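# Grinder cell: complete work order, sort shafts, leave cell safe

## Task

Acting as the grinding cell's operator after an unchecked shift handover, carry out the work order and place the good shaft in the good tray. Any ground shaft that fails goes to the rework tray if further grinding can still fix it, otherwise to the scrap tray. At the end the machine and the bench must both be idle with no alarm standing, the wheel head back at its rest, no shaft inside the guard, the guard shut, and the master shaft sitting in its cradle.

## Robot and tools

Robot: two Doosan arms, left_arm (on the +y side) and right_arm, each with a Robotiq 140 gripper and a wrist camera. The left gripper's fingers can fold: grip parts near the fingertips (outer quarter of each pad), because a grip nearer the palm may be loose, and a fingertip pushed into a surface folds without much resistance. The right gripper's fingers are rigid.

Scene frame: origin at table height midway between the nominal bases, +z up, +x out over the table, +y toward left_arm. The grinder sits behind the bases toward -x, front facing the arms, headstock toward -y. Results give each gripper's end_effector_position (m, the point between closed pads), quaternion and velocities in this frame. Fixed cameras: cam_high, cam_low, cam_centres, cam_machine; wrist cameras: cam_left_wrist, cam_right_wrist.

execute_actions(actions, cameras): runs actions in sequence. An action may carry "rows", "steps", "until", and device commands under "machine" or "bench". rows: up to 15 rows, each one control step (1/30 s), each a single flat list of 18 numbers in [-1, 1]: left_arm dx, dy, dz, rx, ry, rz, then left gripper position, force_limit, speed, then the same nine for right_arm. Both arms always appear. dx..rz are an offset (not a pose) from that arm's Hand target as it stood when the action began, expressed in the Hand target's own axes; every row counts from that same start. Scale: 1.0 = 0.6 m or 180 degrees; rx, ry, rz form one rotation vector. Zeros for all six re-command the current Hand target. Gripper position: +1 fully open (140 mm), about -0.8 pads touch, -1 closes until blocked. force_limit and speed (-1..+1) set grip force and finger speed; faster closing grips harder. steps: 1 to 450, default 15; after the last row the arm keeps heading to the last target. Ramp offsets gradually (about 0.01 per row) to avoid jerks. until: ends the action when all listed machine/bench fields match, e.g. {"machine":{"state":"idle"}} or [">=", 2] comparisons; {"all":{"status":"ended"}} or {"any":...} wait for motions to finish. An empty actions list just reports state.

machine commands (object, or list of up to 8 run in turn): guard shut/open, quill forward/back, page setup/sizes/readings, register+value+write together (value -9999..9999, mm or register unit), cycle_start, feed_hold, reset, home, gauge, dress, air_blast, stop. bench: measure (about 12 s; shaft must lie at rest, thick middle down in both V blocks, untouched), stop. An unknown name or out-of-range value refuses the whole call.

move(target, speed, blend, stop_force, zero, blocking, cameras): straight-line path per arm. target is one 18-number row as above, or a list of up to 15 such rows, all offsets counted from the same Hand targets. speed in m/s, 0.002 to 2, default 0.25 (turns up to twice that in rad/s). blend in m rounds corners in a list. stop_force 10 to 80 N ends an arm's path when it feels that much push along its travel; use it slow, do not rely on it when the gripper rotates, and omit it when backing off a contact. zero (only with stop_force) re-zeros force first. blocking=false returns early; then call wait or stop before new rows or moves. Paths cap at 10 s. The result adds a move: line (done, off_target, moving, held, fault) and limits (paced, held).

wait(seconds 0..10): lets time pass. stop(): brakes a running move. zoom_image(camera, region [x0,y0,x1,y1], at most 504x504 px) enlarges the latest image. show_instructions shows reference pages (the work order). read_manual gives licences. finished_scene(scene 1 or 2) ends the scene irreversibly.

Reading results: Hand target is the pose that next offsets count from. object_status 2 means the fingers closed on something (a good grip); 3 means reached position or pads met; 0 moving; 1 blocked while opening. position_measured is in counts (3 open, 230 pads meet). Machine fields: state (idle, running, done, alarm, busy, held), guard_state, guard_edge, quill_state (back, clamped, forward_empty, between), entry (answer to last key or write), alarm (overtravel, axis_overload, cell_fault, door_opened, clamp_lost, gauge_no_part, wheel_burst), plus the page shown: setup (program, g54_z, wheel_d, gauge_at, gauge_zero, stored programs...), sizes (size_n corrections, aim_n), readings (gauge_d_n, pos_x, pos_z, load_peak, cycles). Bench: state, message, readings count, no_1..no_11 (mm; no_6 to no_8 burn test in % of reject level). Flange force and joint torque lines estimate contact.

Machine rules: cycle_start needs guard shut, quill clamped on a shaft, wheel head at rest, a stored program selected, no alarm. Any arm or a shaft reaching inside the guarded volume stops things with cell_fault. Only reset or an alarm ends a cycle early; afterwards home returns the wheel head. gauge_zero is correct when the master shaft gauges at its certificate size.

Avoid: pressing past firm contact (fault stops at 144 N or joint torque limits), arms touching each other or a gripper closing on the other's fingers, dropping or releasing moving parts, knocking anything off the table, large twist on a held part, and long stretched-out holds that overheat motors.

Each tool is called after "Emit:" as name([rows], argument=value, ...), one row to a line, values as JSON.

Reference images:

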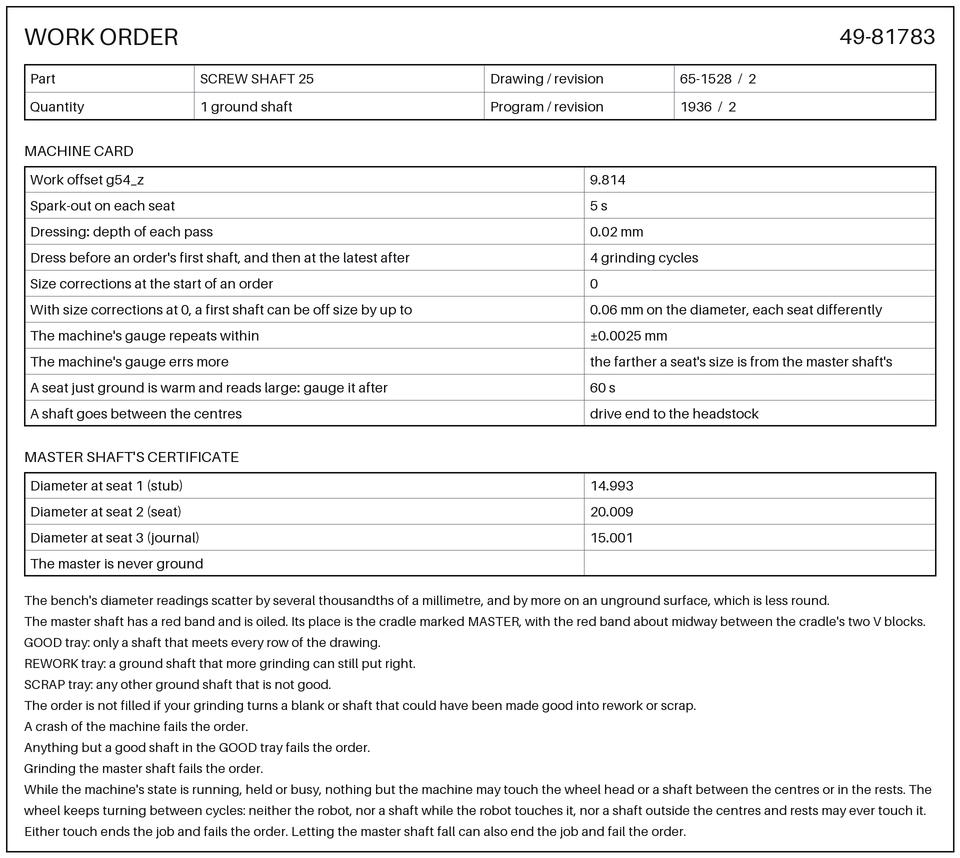

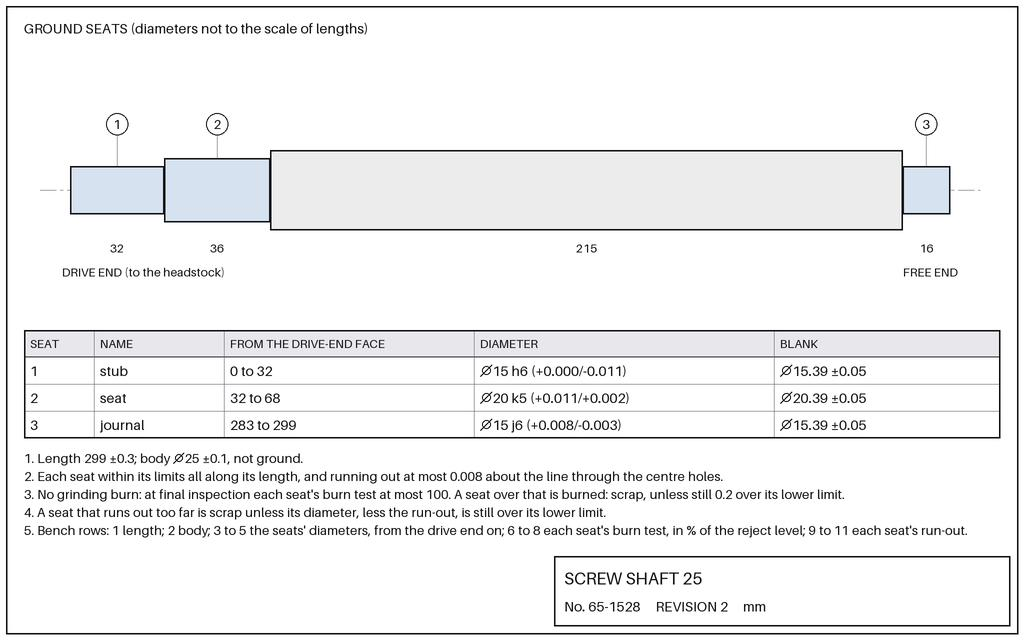

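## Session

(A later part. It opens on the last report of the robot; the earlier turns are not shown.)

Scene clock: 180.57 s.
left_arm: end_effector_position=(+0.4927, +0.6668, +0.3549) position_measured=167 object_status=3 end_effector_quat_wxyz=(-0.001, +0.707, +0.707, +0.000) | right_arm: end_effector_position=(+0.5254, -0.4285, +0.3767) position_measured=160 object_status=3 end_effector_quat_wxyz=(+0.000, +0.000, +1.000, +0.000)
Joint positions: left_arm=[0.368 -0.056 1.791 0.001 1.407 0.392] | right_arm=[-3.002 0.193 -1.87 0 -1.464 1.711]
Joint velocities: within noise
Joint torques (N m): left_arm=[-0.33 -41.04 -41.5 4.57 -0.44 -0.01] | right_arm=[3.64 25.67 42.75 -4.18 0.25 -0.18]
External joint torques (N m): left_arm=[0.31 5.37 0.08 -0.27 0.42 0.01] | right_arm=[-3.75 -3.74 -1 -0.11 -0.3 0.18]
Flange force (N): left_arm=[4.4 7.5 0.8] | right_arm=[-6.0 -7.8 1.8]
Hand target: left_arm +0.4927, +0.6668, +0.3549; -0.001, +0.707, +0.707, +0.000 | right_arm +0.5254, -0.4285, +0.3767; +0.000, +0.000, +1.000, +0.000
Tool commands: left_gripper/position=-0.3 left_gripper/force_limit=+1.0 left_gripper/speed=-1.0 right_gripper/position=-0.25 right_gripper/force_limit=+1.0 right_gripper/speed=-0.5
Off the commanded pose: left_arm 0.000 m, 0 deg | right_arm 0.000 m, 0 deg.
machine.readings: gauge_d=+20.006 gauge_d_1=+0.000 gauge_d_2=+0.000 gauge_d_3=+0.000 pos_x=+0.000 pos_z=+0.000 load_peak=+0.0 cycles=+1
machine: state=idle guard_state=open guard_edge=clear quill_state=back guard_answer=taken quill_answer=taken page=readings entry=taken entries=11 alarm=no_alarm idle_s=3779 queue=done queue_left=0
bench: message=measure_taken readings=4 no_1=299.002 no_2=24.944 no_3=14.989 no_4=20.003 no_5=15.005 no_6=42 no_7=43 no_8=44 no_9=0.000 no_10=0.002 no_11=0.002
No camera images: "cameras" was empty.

Emit:
execute_actions([
  {"machine":{"guard":"shut"},"steps":5},
], cameras=[])

Emit:
move([
  [0,0,0,0,0,0,-0.3,1,-1,-0.0427,0.5,0.0,0,0,0,-0.25,1,-0.5],
  [0,0,0,0,0,0,-0.3,1,-1,-0.0427,0.708,0.295,0,0,0,-0.25,1,-0.5],
], speed=0.3, blend=[0.05,0], cameras=["cam_right_wrist"])

Emit:
zoom_image(camera="cam_right_wrist", region=[360, 0, 600, 260])

Scene clock: 212.87 s.
left_arm: end_effector_position=(+0.4927, +0.6668, +0.3549) position_measured=167 object_status=3 end_effector_quat_wxyz=(-0.001, +0.707, +0.707, +0.000) | right_arm: end_effector_position=(+0.5254, -0.4285, +0.3767) position_measured=160 object_status=3 end_effector_quat_wxyz=(+0.000, +0.000, +1.000, +0.000)
Joint positions: left_arm=[0.368 -0.056 1.791 0.001 1.407 0.392] | right_arm=[-3.002 0.193 -1.87 0 -1.464 1.711]
Joint velocities: within noise
Joint torques (N m): left_arm=[-0.09 -40.83 -41.12 4.61 -0.43 0.01] | right_arm=[3.88 25.77 42.7 -4.23 0.26 -0.19]
External joint torques (N m): left_arm=[-0.02 5.48 -0.27 -0.32 0.4 -0.01] | right_arm=[-3.92 -3.91 -0.99 -0.06 -0.32 0.19]
Flange force (N): left_arm=[4.1 8.4 0.3] | right_arm=[-6.3 -8.1 1.8]
Hand target: left_arm +0.4927, +0.6668, +0.3549; -0.001, +0.707, +0.707, +0.000 | right_arm +0.5254, -0.4285, +0.3767; +0.000, +0.000, +1.000, +0.000
Tool commands: left_gripper/position=-0.3 left_gripper/force_limit=+1.0 left_gripper/speed=-1.0 right_gripper/position=-0.25 right_gripper/force_limit=+1.0 right_gripper/speed=-0.5
Off the commanded pose: left_arm 0.000 m, 0 deg | right_arm 0.000 m, 0 deg.
machine.readings: gauge_d=+20.006 gauge_d_1=+0.000 gauge_d_2=+0.000 gauge_d_3=+0.000 pos_x=+0.000 pos_z=+0.000 load_peak=+0.0 cycles=+1
machine: state=idle guard_state=between guard_edge=clear quill_state=back guard_answer=taken quill_answer=taken page=readings entry=taken entries=11 alarm=no_alarm idle_s=3811 queue=running queue_left=0
bench: message=measure_taken readings=4 no_1=299.002 no_2=24.944 no_3=14.989 no_4=20.003 no_5=15.005 no_6=42 no_7=43 no_8=44 no_9=0.000 no_10=0.002 no_11=0.002
No camera images: "cameras" was empty.

Scene clock: 215.00 s.
left_arm: end_effector_position=(+0.4927, +0.6668, +0.3549) position_measured=167 object_status=3 end_effector_quat_wxyz=(-0.001, +0.707, +0.707, +0.000) | right_arm: end_effector_position=(+0.5507, -0.0037, +0.1998) position_measured=160 object_status=3 end_effector_quat_wxyz=(+0.000, +0.000, +1.000, +0.000)
Joint positions: left_arm=[0.368 -0.056 1.791 0.001 1.407 0.392] | right_arm=[-2.316 -0.224 -1.776 0 -1.142 2.397]
Joint velocities: within noise
Joint torques (N m): left_arm=[-0.23 -41.64 -41.42 4.59 -0.33 0.03] | right_arm=[4.28 68.19 39.05 -3.82 0.3 -0.14]
External joint torques (N m): left_arm=[0.14 6.19 0.02 -0.29 0.3 -0.03] | right_arm=[-4.02 -6.99 -0.8 -0.07 -0.33 0.13]
Flange force (N): left_arm=[4.6 8.9 1.1] | right_arm=[-10.9 2.3 5.1]
Hand target: left_arm +0.4927, +0.6668, +0.3549; -0.001, +0.707, +0.707, +0.000 | right_arm +0.5507, -0.0037, +0.1997; +0.000, +0.000, +1.000, +0.000
Off the commanded pose: left_arm 0.000 m, 0 deg | right_arm 0.000 m, 0 deg.
machine.readings: gauge_d=+20.006 gauge_d_1=+0.000 gauge_d_2=+0.000 gauge_d_3=+0.000 pos_x=+0.000 pos_z=+0.000 load_peak=+0.0 cycles=+1
machine: state=idle guard_state=shut guard_edge=clear quill_state=back guard_answer=taken quill_answer=taken page=readings entry=taken entries=11 alarm=no_alarm idle_s=3813 queue=done queue_left=0
bench: message=measure_taken readings=4 no_1=299.002 no_2=24.944 no_3=14.989 no_4=20.003 no_5=15.005 no_6=42 no_7=43 no_8=44 no_9=0.000 no_10=0.002 no_11=0.002
move: done
camera_calibration:
cam_right_wrist: T_world_to_cam=[[0.0199674, 0.999634, 0.0182769, -0.00439263], [0.934004, -0.0251722, 0.356374, -0.580258], [0.356703, 0.00995491, -0.934165, 0.134917], [0, 0, 0, 1]] pos_world=[0.493926, -0.0115584, 0.332903]
Images, in order (width x height): cam_right_wrist 896x504.

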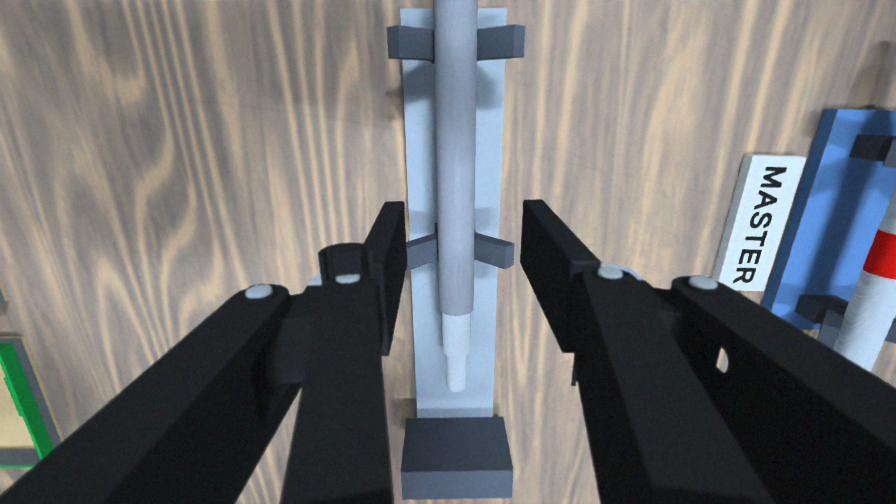

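Scaled by 1.938 from the camera's 896x504 image, which has a finer 1280x720 frame.

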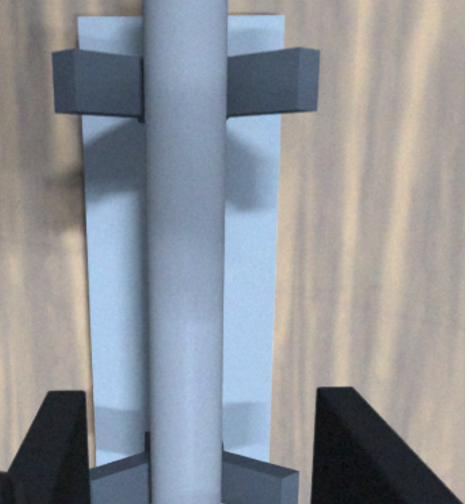

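Emit:
move(target=[0,0,0,0,0,0,-0.3,1,-1,0,-0.0013,0.196,0,0,0.003,-0.25,1,-0.5], speed=0.1, cameras=[])

Emit:
execute_actions([
  {"rows":[[0,0,0,0,0,0,-0.3,1,-1,0,0,0,0,0,0,-1,1,-1]],"steps":70},
], cameras=["cam_right_wrist","cam_low"])

Emit:
zoom_image(camera="cam_low", region=[390, 180, 560, 300])

Scene clock: 224.93 s.
left_arm: end_effector_position=(+0.4927, +0.6668, +0.3549) position_measured=167 object_status=3 end_effector_quat_wxyz=(-0.001, +0.707, +0.707, +0.000) | right_arm: end_effector_position=(+0.5508, -0.0044, +0.0822) position_measured=160 object_status=3 end_effector_quat_wxyz=(+0.000, +0.004, +1.000, +0.000)
Joint positions: left_arm=[0.368 -0.056 1.791 0.001 1.407 0.392] | right_arm=[-2.317 -0.323 -1.887 0 -0.932 2.406]
Joint velocities: within noise
Joint torques (N m): left_arm=[-0.29 -41.67 -41.41 4.53 -0.35 -0.01] | right_arm=[4.31 72.94 34.57 -3.34 0.28 -0.19]
External joint torques (N m): left_arm=[0.34 5.53 -0.14 -0.21 0.33 0.01] | right_arm=[-4.56 -6.24 -0.81 -0.11 -0.31 0.19]
Flange force (N): left_arm=[4.7 8.0 0.7] | right_arm=[-10.1 0.5 6.4]
Hand target: left_arm +0.4927, +0.6668, +0.3549; -0.001, +0.707, +0.707, +0.000 | right_arm +0.5508, -0.0044, +0.0821; +0.000, +0.004, +1.000, +0.000
Off the commanded pose: left_arm 0.000 m, 0 deg | right_arm 0.000 m, 0 deg.
machine.readings: gauge_d=+20.006 gauge_d_1=+0.000 gauge_d_2=+0.000 gauge_d_3=+0.000 pos_x=+0.000 pos_z=+0.000 load_peak=+0.0 cycles=+1
machine: state=idle guard_state=shut guard_edge=clear quill_state=back guard_answer=taken quill_answer=taken page=readings entry=taken entries=11 alarm=no_alarm idle_s=3823 queue=done queue_left=0
bench: message=measure_taken readings=4 no_1=299.002 no_2=24.944 no_3=14.989 no_4=20.003 no_5=15.005 no_6=42 no_7=43 no_8=44 no_9=0.000 no_10=0.002 no_11=0.002
move: done
No camera images: "cameras" was empty.

Scene clock: 227.47 s.
left_arm: end_effector_position=(+0.4927, +0.6668, +0.3549) position_measured=167 object_status=3 end_effector_quat_wxyz=(-0.001, +0.707, +0.707, +0.000) | right_arm: end_effector_position=(+0.5508, -0.0044, +0.0821) position_measured=197 object_status=2 end_effector_quat_wxyz=(+0.000, +0.004, +1.000, +0.000)
Joint positions: left_arm=[0.368 -0.056 1.791 0.001 1.407 0.392] | right_arm=[-2.317 -0.323 -1.887 0 -0.932 2.406]
Joint velocities: within noise
Joint torques (N m): left_arm=[-0.59 -41.39 -41.2 4.53 -0.44 -0.05] | right_arm=[-18.52 57.37 8.72 -12.23 -8.75 0.45]
External joint torques (N m): left_arm=[0.59 5.82 -0.21 -0.23 0.41 0.05] | right_arm=[18.58 9.22 24.96 8.8 8.71 -0.45]
Flange force (N): left_arm=[5.5 8.3 0.5] | right_arm=[-1.4 40.8 -13.1]
Hand target: left_arm +0.4927, +0.6668, +0.3549; -0.001, +0.707, +0.707, +0.000 | right_arm +0.5508, -0.0044, +0.0821; +0.000, +0.004, +1.000, +0.000
Off the commanded pose: left_arm 0.000 m, 0 deg | right_arm 0.000 m, 0 deg.
machine.readings: gauge_d=+20.006 gauge_d_1=+0.000 gauge_d_2=+0.000 gauge_d_3=+0.000 pos_x=+0.000 pos_z=+0.000 load_peak=+0.0 cycles=+1
machine: state=idle guard_state=shut guard_edge=clear quill_state=back guard_answer=taken quill_answer=taken page=readings entry=taken entries=11 alarm=no_alarm idle_s=3825 queue=done queue_left=0
bench: message=measure_taken readings=4 no_1=299.002 no_2=24.944 no_3=14.989 no_4=20.003 no_5=15.005 no_6=42 no_7=43 no_8=44 no_9=0.000 no_10=0.002 no_11=0.002
camera_calibration:
cam_right_wrist: T_world_to_cam=[[0.029328, 0.999401, 0.0183594, -0.00672172], [0.933739, -0.0339472, 0.356342, -0.538286], [0.356752, 0.00669213, -0.934175, 0.0249052], [0, 0, 0, 1]] pos_world=[0.493931, -0.0117223, 0.215203]
Images, in order (width x height): cam_low 896x504, cam_right_wrist 896x504.

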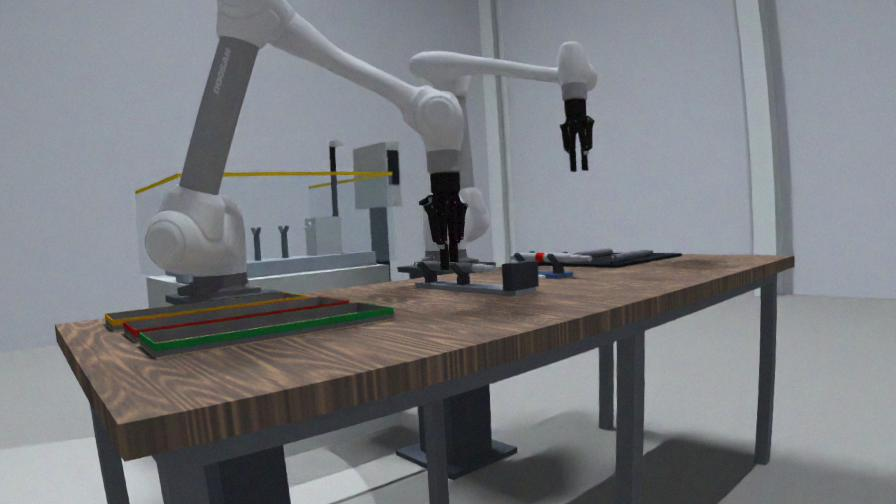

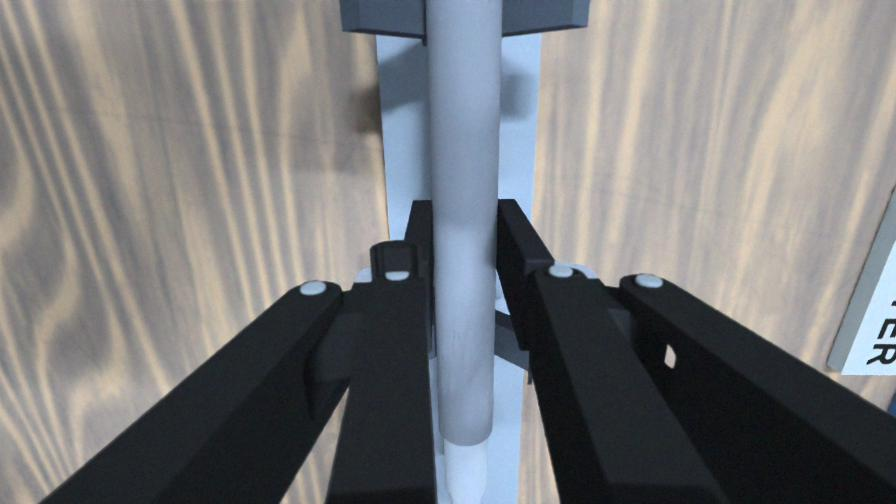

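Scaled by 2.965 from the camera's 896x504 image, which has a finer 1280x720 frame.

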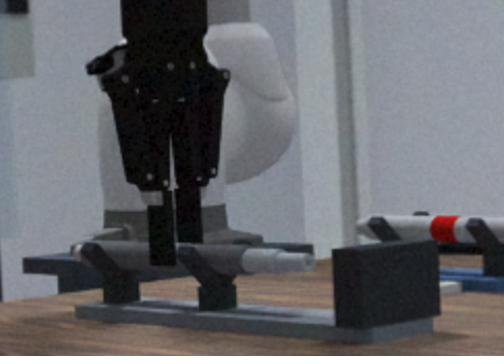

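Emit:
move([
  [0,0,0,0,0,0,-0.3,1,-1,0,0.002,0,0,0,0,-1,1,-1],
  [0,0,0,0,0,0,-0.3,1,-1,0,0.002,-0.4,0,0,0,-1,1,-1],
], speed=[0.05,0.15], cameras=["cam_right_wrist"])

Scene clock: 232.50 s.
left_arm: end_effector_position=(+0.4927, +0.6668, +0.3549) position_measured=167 object_status=3 end_effector_quat_wxyz=(-0.001, +0.707, +0.707, +0.000) | right_arm: end_effector_position=(+0.5507, -0.0033, +0.3221) position_measured=197 object_status=2 end_effector_quat_wxyz=(+0.000, +0.004, +1.000, +0.000)
Joint positions: left_arm=[0.368 -0.056 1.791 0.001 1.407 0.392] | right_arm=[-2.315 -0.161 -1.621 0 -1.359 2.407]
Joint velocities: within noise
Joint torques (N m): left_arm=[-0.55 -40.86 -41.28 4.47 -0.36 0] | right_arm=[3.8 69.69 47.4 -4.14 0.3 -0.19]
External joint torques (N m): left_arm=[0.52 5.45 -0.05 -0.18 0.34 0] | right_arm=[-3.76 -12.04 -6.45 -0.03 -0.35 0.19]
Flange force (N): left_arm=[4.9 7.7 0.8] | right_arm=[-9.1 1.3 12.7]
Hand target: left_arm +0.4927, +0.6668, +0.3549; -0.001, +0.707, +0.707, +0.000 | right_arm +0.5507, -0.0033, +0.3221; +0.000, +0.004, +1.000, +0.000
Off the commanded pose: left_arm 0.000 m, 0 deg | right_arm 0.000 m, 0 deg.
machine.readings: gauge_d=+20.006 gauge_d_1=+0.000 gauge_d_2=+0.000 gauge_d_3=+0.000 pos_x=+0.000 pos_z=+0.000 load_peak=+0.0 cycles=+1
machine: state=idle guard_state=shut guard_edge=clear quill_state=back guard_answer=taken quill_answer=taken page=readings entry=taken entries=11 alarm=no_alarm idle_s=3830 queue=done queue_left=0
bench: message=measure_taken readings=4 no_1=299.002 no_2=24.944 no_3=14.989 no_4=20.003 no_5=15.005 no_6=42 no_7=43 no_8=44 no_9=0.000 no_10=0.002 no_11=0.002
move: done
camera_calibration:
cam_right_wrist: T_world_to_cam=[[0.0293273, 0.999401, 0.0183613, -0.0122238], [0.933726, -0.0339475, 0.356375, -0.623629], [0.356785, 0.00669294, -0.934163, 0.249243], [0, 0, 0, 1]] pos_world=[0.493731, -0.0106223, 0.455303]
Images, in order (width x height): cam_right_wrist 896x504.

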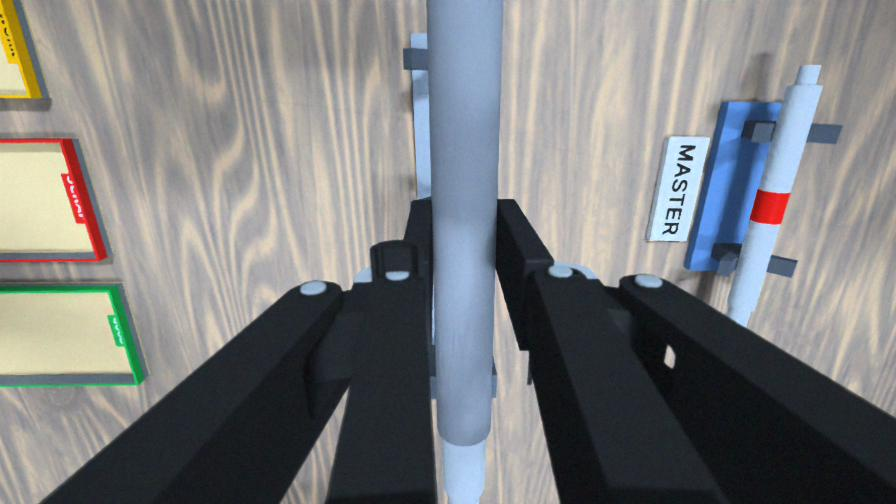

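Emit:
move(target=[0,0,0,0,0,0,-0.3,1,-1,-0.12,-0.494,-0.1,0,0,0.25,-1,1,-1], speed=0.3, cameras=["cam_right_wrist"])

Scene clock: 240.67 s.
left_arm: end_effector_position=(+0.4927, +0.6668, +0.3549) position_measured=167 object_status=3 end_effector_quat_wxyz=(-0.001, +0.707, +0.707, +0.000) | right_arm: end_effector_position=(+0.6201, -0.3002, +0.3822) position_measured=197 object_status=2 end_effector_quat_wxyz=(+0.000, +0.387, +0.922, +0.000)
Joint positions: left_arm=[0.368 -0.056 1.791 0.001 1.407 0.392] | right_arm=[-2.796 0.003 -1.691 0 -1.453 2.711]
Joint velocities: within noise
Joint torques (N m): left_arm=[-0.45 -40.69 -41.36 4.46 -0.41 -0.06] | right_arm=[4.06 52.53 48.4 -4.12 0.33 -0.18]
External joint torques (N m): left_arm=[0.52 4.48 -0.19 -0.14 0.39 0.06] | right_arm=[-4.29 -10.94 -6.61 -0.14 -0.35 0.18]
Flange force (N): left_arm=[4.4 6.4 0.2] | right_arm=[-10.1 3.1 12.1]
Hand target: left_arm +0.4927, +0.6668, +0.3549; -0.001, +0.707, +0.707, +0.000 | right_arm +0.6201, -0.3003, +0.3821; +0.000, +0.387, +0.922, +0.000
Off the commanded pose: left_arm 0.000 m, 0 deg | right_arm 0.000 m, 0 deg.
machine.readings: gauge_d=+20.006 gauge_d_1=+0.000 gauge_d_2=+0.000 gauge_d_3=+0.000 pos_x=+0.000 pos_z=+0.000 load_peak=+0.0 cycles=+1
machine: state=idle guard_state=shut guard_edge=clear quill_state=back guard_answer=taken quill_answer=taken page=readings entry=taken entries=11 alarm=no_alarm idle_s=3838 queue=done queue_left=0
bench: message=measure_taken readings=4 no_1=299.002 no_2=24.944 no_3=14.989 no_4=20.003 no_5=15.005 no_6=42 no_7=43 no_8=44 no_9=0.000 no_10=0.002 no_11=0.002
move: done
camera_calibration:
cam_right_wrist: T_world_to_cam=[[0.727395, 0.685962, 0.018746, -0.245718], [0.636233, -0.684394, 0.356107, -0.730669], [0.257105, -0.247104, -0.934257, 0.26813], [0, 0, 0, 1]] pos_world=[0.574672, -0.265256, 0.515304]
Images, in order (width x height): cam_right_wrist 896x504.

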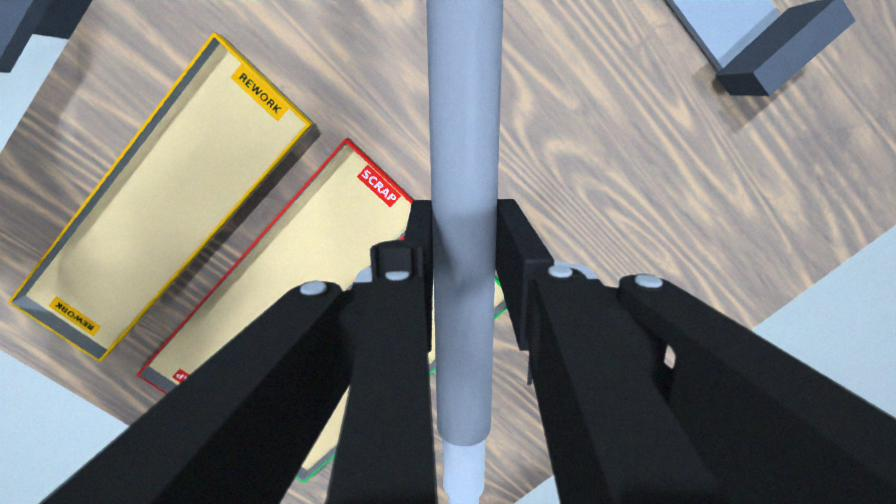

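Emit:
move(target=[0,0,0,0,0,0,-0.3,1,-1,-0.461,-0.149,0.217,0,0,0.244,-1,1,-1], speed=0.3, cameras=["cam_right_wrist","cam_high"])

Scene clock: 245.83 s.
left_arm: end_effector_position=(+0.4927, +0.6668, +0.3549) position_measured=167 object_status=3 end_effector_quat_wxyz=(-0.001, +0.707, +0.707, +0.000) | right_arm: end_effector_position=(+0.7504, -0.5601, +0.2520) position_measured=197 object_status=2 end_effector_quat_wxyz=(+0.000, +0.703, +0.711, +0.000)
Joint positions: left_arm=[0.368 -0.056 1.791 0.001 1.407 0.392] | right_arm=[-3.248 -0.228 -1.669 0 -1.244 3.026]
Joint velocities: within noise
Joint torques (N m): left_arm=[-0.31 -41.04 -41.12 4.52 -0.32 0.03] | right_arm=[3.85 76.35 46.17 -4 0.36 -0.2]
External joint torques (N m): left_arm=[0.33 5.41 -0.29 -0.22 0.3 -0.03] | right_arm=[-3.74 -13.17 -6.42 -0.04 -0.37 0.2]
Flange force (N): left_arm=[4.6 8.1 0.5] | right_arm=[-6.6 7.2 14.1]
Hand target: left_arm +0.4927, +0.6668, +0.3549; -0.001, +0.707, +0.707, +0.000 | right_arm +0.7504, -0.5602, +0.2520; +0.000, +0.703, +0.711, +0.000
Off the commanded pose: left_arm 0.000 m, 0 deg | right_arm 0.000 m, 0 deg.
machine.readings: gauge_d=+20.006 gauge_d_1=+0.000 gauge_d_2=+0.000 gauge_d_3=+0.000 pos_x=+0.000 pos_z=+0.000 load_peak=+0.0 cycles=+1
machine: state=idle guard_state=shut guard_edge=clear quill_state=back guard_answer=taken quill_answer=taken page=readings entry=taken entries=11 alarm=no_alarm idle_s=3843 queue=done queue_left=0
bench: message=measure_taken readings=4 no_1=299.002 no_2=24.944 no_3=14.989 no_4=20.003 no_5=15.005 no_6=42 no_7=43 no_8=44 no_9=0.000 no_10=0.002 no_11=0.002
move: done
camera_calibration:
cam_right_wrist: T_world_to_cam=[[0.999765, -0.0105638, 0.0189103, -0.754333], [-0.0165999, -0.934497, 0.355585, -0.595104], [0.0139153, -0.355815, -0.934453, 0.170508], [0, 0, 0, 1]] pos_world=[0.741904, -0.503422, 0.385207]
Images, in order (width x height): cam_high 896x504, cam_right_wrist 896x504.

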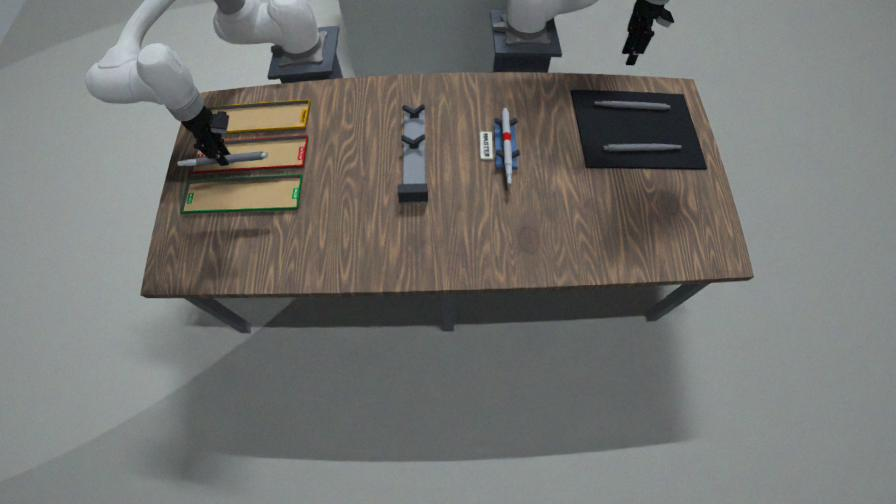

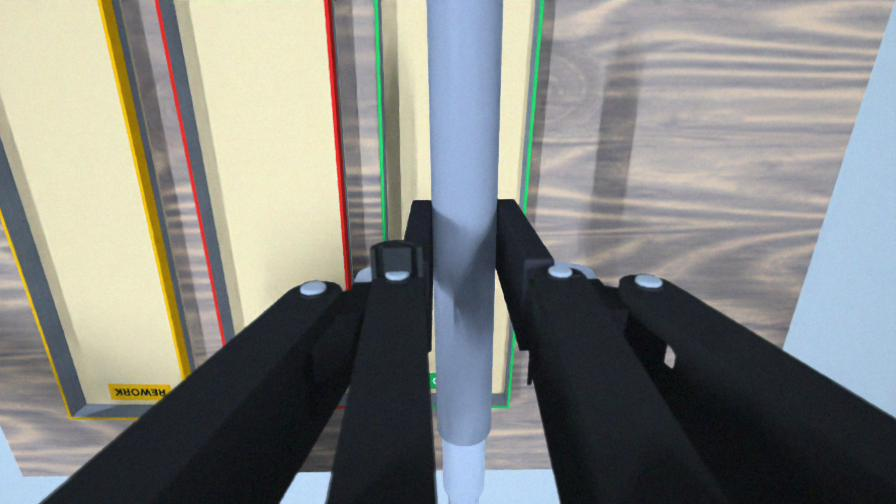

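Emit:
move(target=[0,0,0,0,0,0,-0.3,1,-1,0,0,0.295,0,0,0,-1,1,-1], speed=0.1, cameras=["cam_right_wrist","cam_high"])

Scene clock: 257.33 s.
left_arm: end_effector_position=(+0.4927, +0.6668, +0.3549) position_measured=167 object_status=3 end_effector_quat_wxyz=(-0.001, +0.707, +0.707, +0.000) | right_arm: end_effector_position=(+0.7505, -0.5602, +0.0750) position_measured=197 object_status=2 end_effector_quat_wxyz=(+0.000, +0.703, +0.711, +0.000)
Joint positions: left_arm=[0.368 -0.056 1.791 0.001 1.407 0.392] | right_arm=[-3.248 -0.363 -1.844 0 -0.934 3.026]
Joint velocities: within noise
Joint torques (N m): left_arm=[-0.14 -40.94 -41.26 4.54 -0.4 -0.08] | right_arm=[3.57 84.45 39.2 -3.35 0.26 -0.24]
External joint torques (N m): left_arm=[0.07 5.47 -0.12 -0.25 0.37 0.08] | right_arm=[-3.8 -13.99 -5.67 -0.06 -0.29 0.24]
Flange force (N): left_arm=[4.3 8.0 0.6] | right_arm=[-6.6 6.9 17.6]
Hand target: left_arm +0.4927, +0.6668, +0.3549; -0.001, +0.707, +0.707, +0.000 | right_arm +0.7505, -0.5601, +0.0750; +0.000, +0.703, +0.711, +0.000
Off the commanded pose: left_arm 0.000 m, 0 deg | right_arm 0.000 m, 0 deg.
machine.readings: gauge_d=+20.006 gauge_d_1=+0.000 gauge_d_2=+0.000 gauge_d_3=+0.000 pos_x=+0.000 pos_z=+0.000 load_peak=+0.0 cycles=+1
machine: state=idle guard_state=shut guard_edge=clear quill_state=back guard_answer=taken quill_answer=taken page=readings entry=taken entries=11 alarm=no_alarm idle_s=3855 queue=done queue_left=0
bench: message=measure_taken readings=4 no_1=299.002 no_2=24.944 no_3=14.989 no_4=20.003 no_5=15.005 no_6=42 no_7=43 no_8=44 no_9=0.000 no_10=0.002 no_11=0.002
move: done
camera_calibration:
cam_right_wrist: T_world_to_cam=[[0.999765, -0.010562, 0.0189107, -0.751086], [-0.0165997, -0.934463, 0.355672, -0.532259], [0.0139148, -0.355903, -0.934419, 0.00502243], [0, 0, 0, 1]] pos_world=[0.742004, -0.503522, 0.208206]
Images, in order (width x height): cam_high 896x504, cam_right_wrist 896x504.

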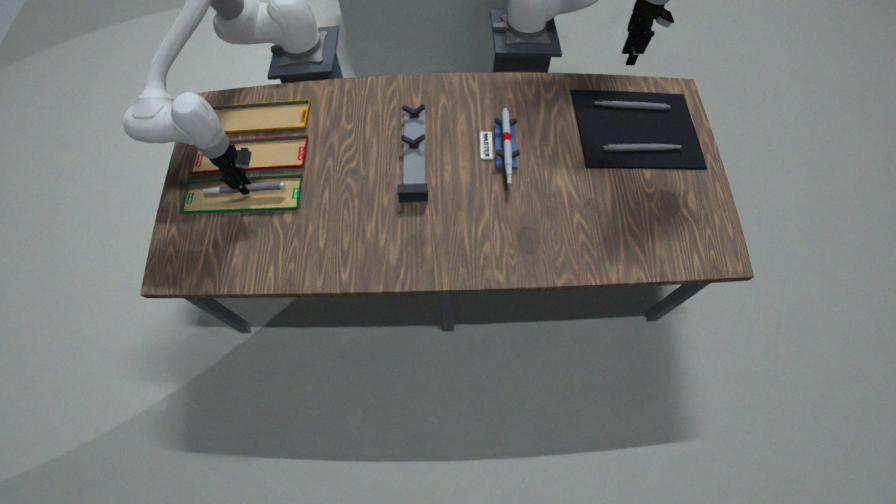

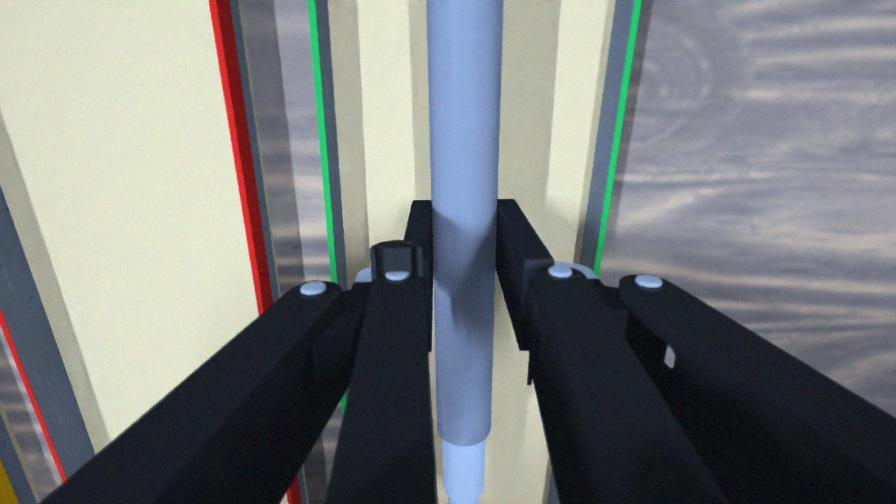

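Emit:
move(target=[0,0,0,0,0,0,-0.3,1,-1,0,0,0.08,0,0,0,-1,1,-1], speed=0.008, stop_force=10, cameras=["cam_right_wrist"])

Scene clock: 265.23 s.
left_arm: end_effector_position=(+0.4927, +0.6668, +0.3549) position_measured=167 object_status=3 end_effector_quat_wxyz=(-0.001, +0.707, +0.707, +0.000) | right_arm: end_effector_position=(+0.7506, -0.5601, +0.0423) position_measured=197 object_status=2 end_effector_quat_wxyz=(+0.000, +0.703, +0.711, +0.000)
Joint positions: left_arm=[0.368 -0.056 1.791 0.001 1.407 0.392] | right_arm=[-3.248 -0.397 -1.867 0 -0.878 3.026]
Joint velocities: within noise
Joint torques (N m): left_arm=[0.14 -40.88 -41.03 4.61 -0.46 -0.06] | right_arm=[4.27 70.36 30.27 -3.19 1.72 -0.14]
External joint torques (N m): left_arm=[-0.03 5.02 -0.4 -0.31 0.44 0.06] | right_arm=[-4.26 2 2.05 -0.09 -1.73 0.14]
Flange force (N): left_arm=[4.0 7.8 -0.1] | right_arm=[-6.6 2.1 -6.5]
Hand target: left_arm +0.4927, +0.6668, +0.3549; -0.001, +0.707, +0.707, +0.000 | right_arm +0.7506, -0.5601, +0.0423; +0.000, +0.703, +0.711, +0.000 (not the last commanded pose)
Off the commanded pose: left_arm 0.000 m, 0 deg | right_arm 0.015 m, 0 deg.
machine.readings: gauge_d=+20.006 gauge_d_1=+0.000 gauge_d_2=+0.000 gauge_d_3=+0.000 pos_x=+0.000 pos_z=+0.000 load_peak=+0.0 cycles=+1
machine: state=idle guard_state=shut guard_edge=clear quill_state=back guard_answer=taken quill_answer=taken page=readings entry=taken entries=11 alarm=no_alarm idle_s=3863 queue=done queue_left=0
bench: message=measure_taken readings=4 no_1=299.002 no_2=24.944 no_3=14.989 no_4=20.003 no_5=15.005 no_6=42 no_7=43 no_8=44 no_9=0.000 no_10=0.002 no_11=0.002
move: contact (right_arm)
camera_calibration:
cam_right_wrist: T_world_to_cam=[[0.999765, -0.010562, 0.0189107, -0.750567], [-0.0165997, -0.934463, 0.355672, -0.520627], [0.0139148, -0.355903, -0.934419, -0.0255345], [0, 0, 0, 1]] pos_world=[0.742104, -0.503522, 0.175506]
Images, in order (width x height): cam_right_wrist 896x504.

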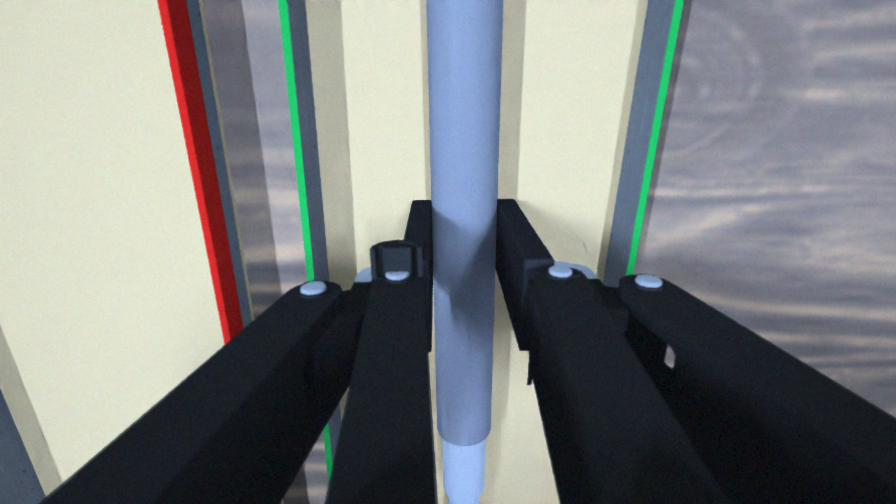

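Emit:
move(target=[0,0,0,0,0,0,-0.3,1,-1,0,0,0.008,0,0,0,-1,1,-1], speed=0.005, stop_force=15, cameras=["cam_high"])

Emit:
zoom_image(camera="cam_high", region=[160, 130, 330, 230])

Scene clock: 271.27 s.
left_arm: end_effector_position=(+0.4927, +0.6668, +0.3549) position_measured=167 object_status=3 end_effector_quat_wxyz=(-0.001, +0.707, +0.707, +0.000) | right_arm: end_effector_position=(+0.7505, -0.5601, +0.0420) position_measured=197 object_status=2 end_effector_quat_wxyz=(+0.000, +0.703, +0.711, +0.000)
Joint positions: left_arm=[0.368 -0.056 1.791 0.001 1.407 0.392] | right_arm=[-3.248 -0.397 -1.867 0 -0.877 3.026]
Joint velocities: within noise
Joint torques (N m): left_arm=[-0.12 -40.91 -41.27 4.52 -0.41 0] | right_arm=[4.18 52.58 22.28 -3.2 3.88 -0.16]
External joint torques (N m): left_arm=[0.08 5.44 -0.1 -0.22 0.38 0] | right_arm=[-3.99 19.8 10.09 -0.08 -3.88 0.16]
Flange force (N): left_arm=[4.1 8.0 0.6] | right_arm=[-5.3 -3.1 -34.6]
Hand target: left_arm +0.4927, +0.6668, +0.3549; -0.001, +0.707, +0.707, +0.000 | right_arm +0.7505, -0.5601, +0.0420; +0.000, +0.703, +0.711, +0.000 (not the last commanded pose)
Off the commanded pose: left_arm 0.000 m, 0 deg | right_arm 0.005 m, 0 deg.
machine.readings: gauge_d=+20.006 gauge_d_1=+0.000 gauge_d_2=+0.000 gauge_d_3=+0.000 pos_x=+0.000 pos_z=+0.000 load_peak=+0.0 cycles=+1
machine: state=idle guard_state=shut guard_edge=clear quill_state=back guard_answer=taken quill_answer=taken page=readings entry=taken entries=11 alarm=no_alarm idle_s=3869 queue=done queue_left=0
bench: message=measure_taken readings=4 no_1=299.002 no_2=24.944 no_3=14.989 no_4=20.003 no_5=15.005 no_6=42 no_7=43 no_8=44 no_9=0.000 no_10=0.002 no_11=0.002
move: contact (right_arm)
Images, in order (width x height): cam_high 896x504.

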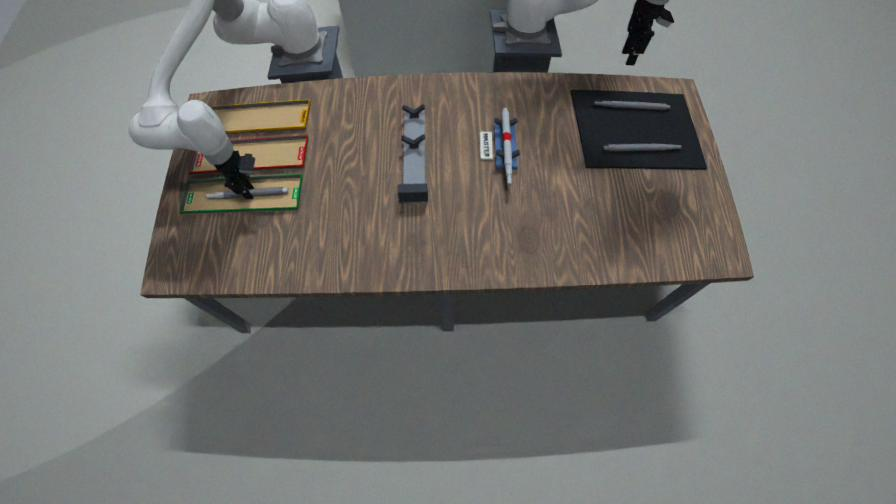

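Scaled by 2.965 from the camera's 896x504 image, which has a finer 1280x720 frame.

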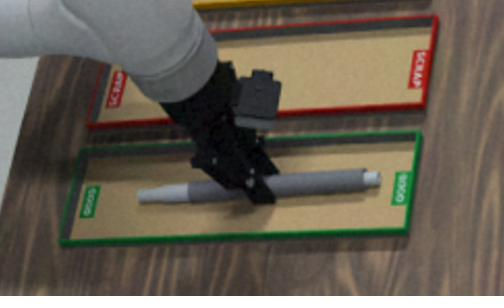

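Emit:
execute_actions([
  {"rows":[[0,0,0,0,0,0,-0.3,1,-1,0,0,0,0,0,0,-0.3,1,-1]],"steps":60},
], cameras=["cam_right_wrist"])

Emit:
move(target=[0,0,0,0,0,0,-0.3,1,-1,0,0,-0.4,0,0,0,-0.3,1,-1], speed=0.12, cameras=["cam_right_wrist","cam_high","cam_machine"])

Scene clock: 278.67 s.
left_arm: end_effector_position=(+0.4927, +0.6668, +0.3549) position_measured=167 object_status=3 end_effector_quat_wxyz=(-0.001, +0.707, +0.707, +0.000) | right_arm: end_effector_position=(+0.7505, -0.5601, +0.0420) position_measured=167 object_status=3 end_effector_quat_wxyz=(+0.000, +0.703, +0.711, +0.000)
Joint positions: left_arm=[0.368 -0.056 1.791 0.001 1.407 0.392] | right_arm=[-3.248 -0.397 -1.867 0 -0.877 3.026]
Joint velocities: within noise
Joint torques (N m): left_arm=[-0.29 -40.98 -41.17 4.46 -0.33 -0.02] | right_arm=[4.14 79.08 33.1 -3.25 0.34 -0.17]
External joint torques (N m): left_arm=[0.28 5.56 -0.19 -0.17 0.3 0.02] | right_arm=[-3.72 -6.65 -0.59 -0.05 -0.33 0.17]
Flange force (N): left_arm=[4.7 8.2 0.7] | right_arm=[-6.5 7.0 7.0]
Hand target: left_arm +0.4927, +0.6668, +0.3549; -0.001, +0.707, +0.707, +0.000 | right_arm +0.7505, -0.5601, +0.0420; +0.000, +0.703, +0.711, +0.000
Off the commanded pose: left_arm 0.000 m, 0 deg | right_arm 0.000 m, 0 deg.
machine.readings: gauge_d=+20.006 gauge_d_1=+0.000 gauge_d_2=+0.000 gauge_d_3=+0.000 pos_x=+0.000 pos_z=+0.000 load_peak=+0.0 cycles=+1
machine: state=idle guard_state=shut guard_edge=clear quill_state=back guard_answer=taken quill_answer=taken page=readings entry=taken entries=11 alarm=no_alarm idle_s=3876 queue=done queue_left=0
bench: message=measure_taken readings=4 no_1=299.002 no_2=24.944 no_3=14.989 no_4=20.003 no_5=15.005 no_6=42 no_7=43 no_8=44 no_9=0.000 no_10=0.002 no_11=0.002
camera_calibration:
cam_right_wrist: T_world_to_cam=[[0.999767, -0.0105969, 0.0188171, -0.750564], [-0.016599, -0.934463, 0.355674, -0.52052], [0.0138148, -0.355903, -0.934421, -0.0257407], [0, 0, 0, 1]] pos_world=[0.742104, -0.503522, 0.175206]
Images, in order (width x height): cam_right_wrist 896x504.

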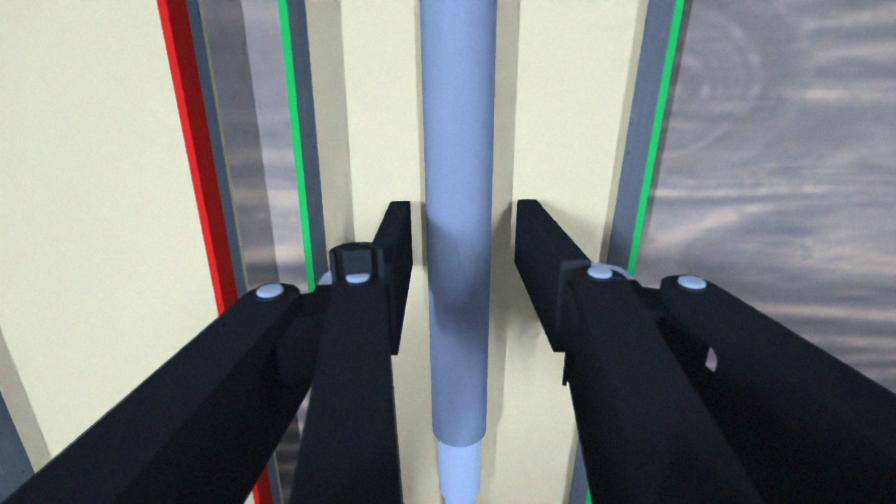

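Scene clock: 281.00 s.
left_arm: end_effector_position=(+0.4927, +0.6668, +0.3549) position_measured=167 object_status=3 end_effector_quat_wxyz=(-0.001, +0.707, +0.707, +0.000) | right_arm: end_effector_position=(+0.7504, -0.5601, +0.2821) position_measured=167 object_status=3 end_effector_quat_wxyz=(+0.000, +0.703, +0.711, +0.000)
Joint positions: left_arm=[0.368 -0.056 1.791 0.001 1.407 0.392] | right_arm=[-3.248 -0.214 -1.631 0 -1.296 3.026]
Joint velocities: within noise
Joint torques (N m): left_arm=[0.4 -40.51 -41.59 4.48 -0.38 0.02] | right_arm=[3.74 68.42 41.31 -4.04 0.36 -0.18]
External joint torques (N m): left_arm=[-0.4 4.91 0.2 -0.18 0.36 -0.02] | right_arm=[-3.57 -5.99 -0.82 -0.06 -0.37 0.18]
Flange force (N): left_arm=[2.7 7.2 1.0] | right_arm=[-6.3 7.2 3.1]
Hand target: left_arm +0.4927, +0.6668, +0.3549; -0.001, +0.707, +0.707, +0.000 | right_arm +0.7504, -0.5602, +0.2820; +0.000, +0.703, +0.711, +0.000
Off the commanded pose: left_arm 0.000 m, 0 deg | right_arm 0.000 m, 0 deg.
machine.readings: gauge_d=+20.006 gauge_d_1=+0.000 gauge_d_2=+0.000 gauge_d_3=+0.000 pos_x=+0.000 pos_z=+0.000 load_peak=+0.0 cycles=+1
machine: state=idle guard_state=shut guard_edge=clear quill_state=back guard_answer=taken quill_answer=taken page=readings entry=taken entries=11 alarm=no_alarm idle_s=3878 queue=done queue_left=0
bench: message=measure_taken readings=4 no_1=299.002 no_2=24.944 no_3=14.989 no_4=20.003 no_5=15.005 no_6=42 no_7=43 no_8=44 no_9=0.000 no_10=0.002 no_11=0.002
move: done
camera_calibration:
cam_right_wrist: T_world_to_cam=[[0.999765, -0.0105636, 0.0189113, -0.754901], [-0.0166014, -0.934463, 0.355672, -0.605883], [0.0139148, -0.355903, -0.934419, 0.198449], [0, 0, 0, 1]] pos_world=[0.741904, -0.503522, 0.415206]
Images, in order (width x height): cam_high 896x504, cam_machine 896x504, cam_right_wrist 896x504.

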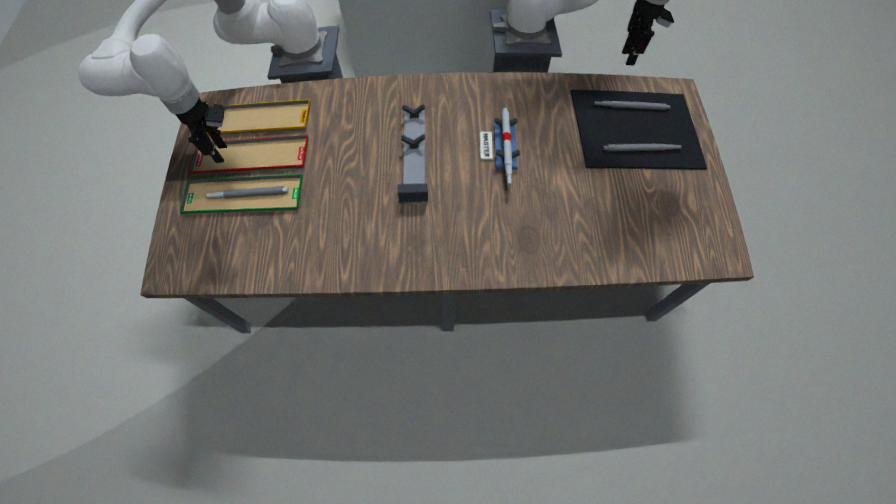

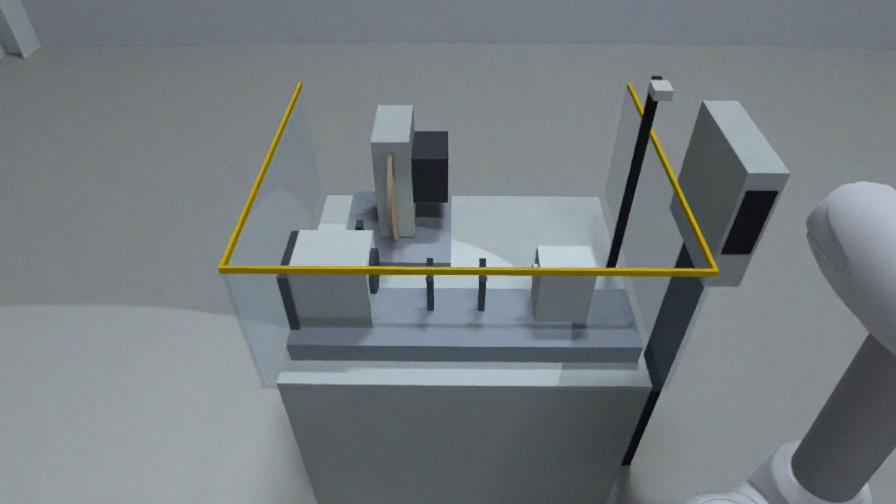

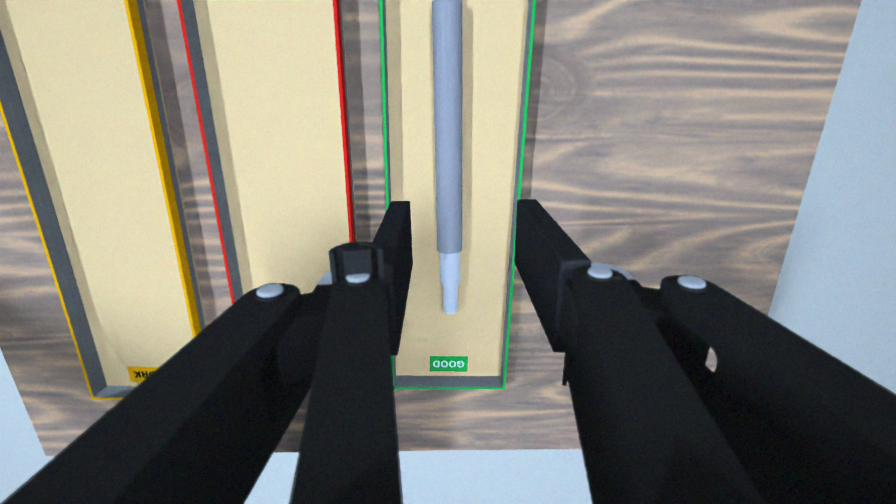

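Emit:
finished_scene(scene=2)

The scene is finished: the task was done.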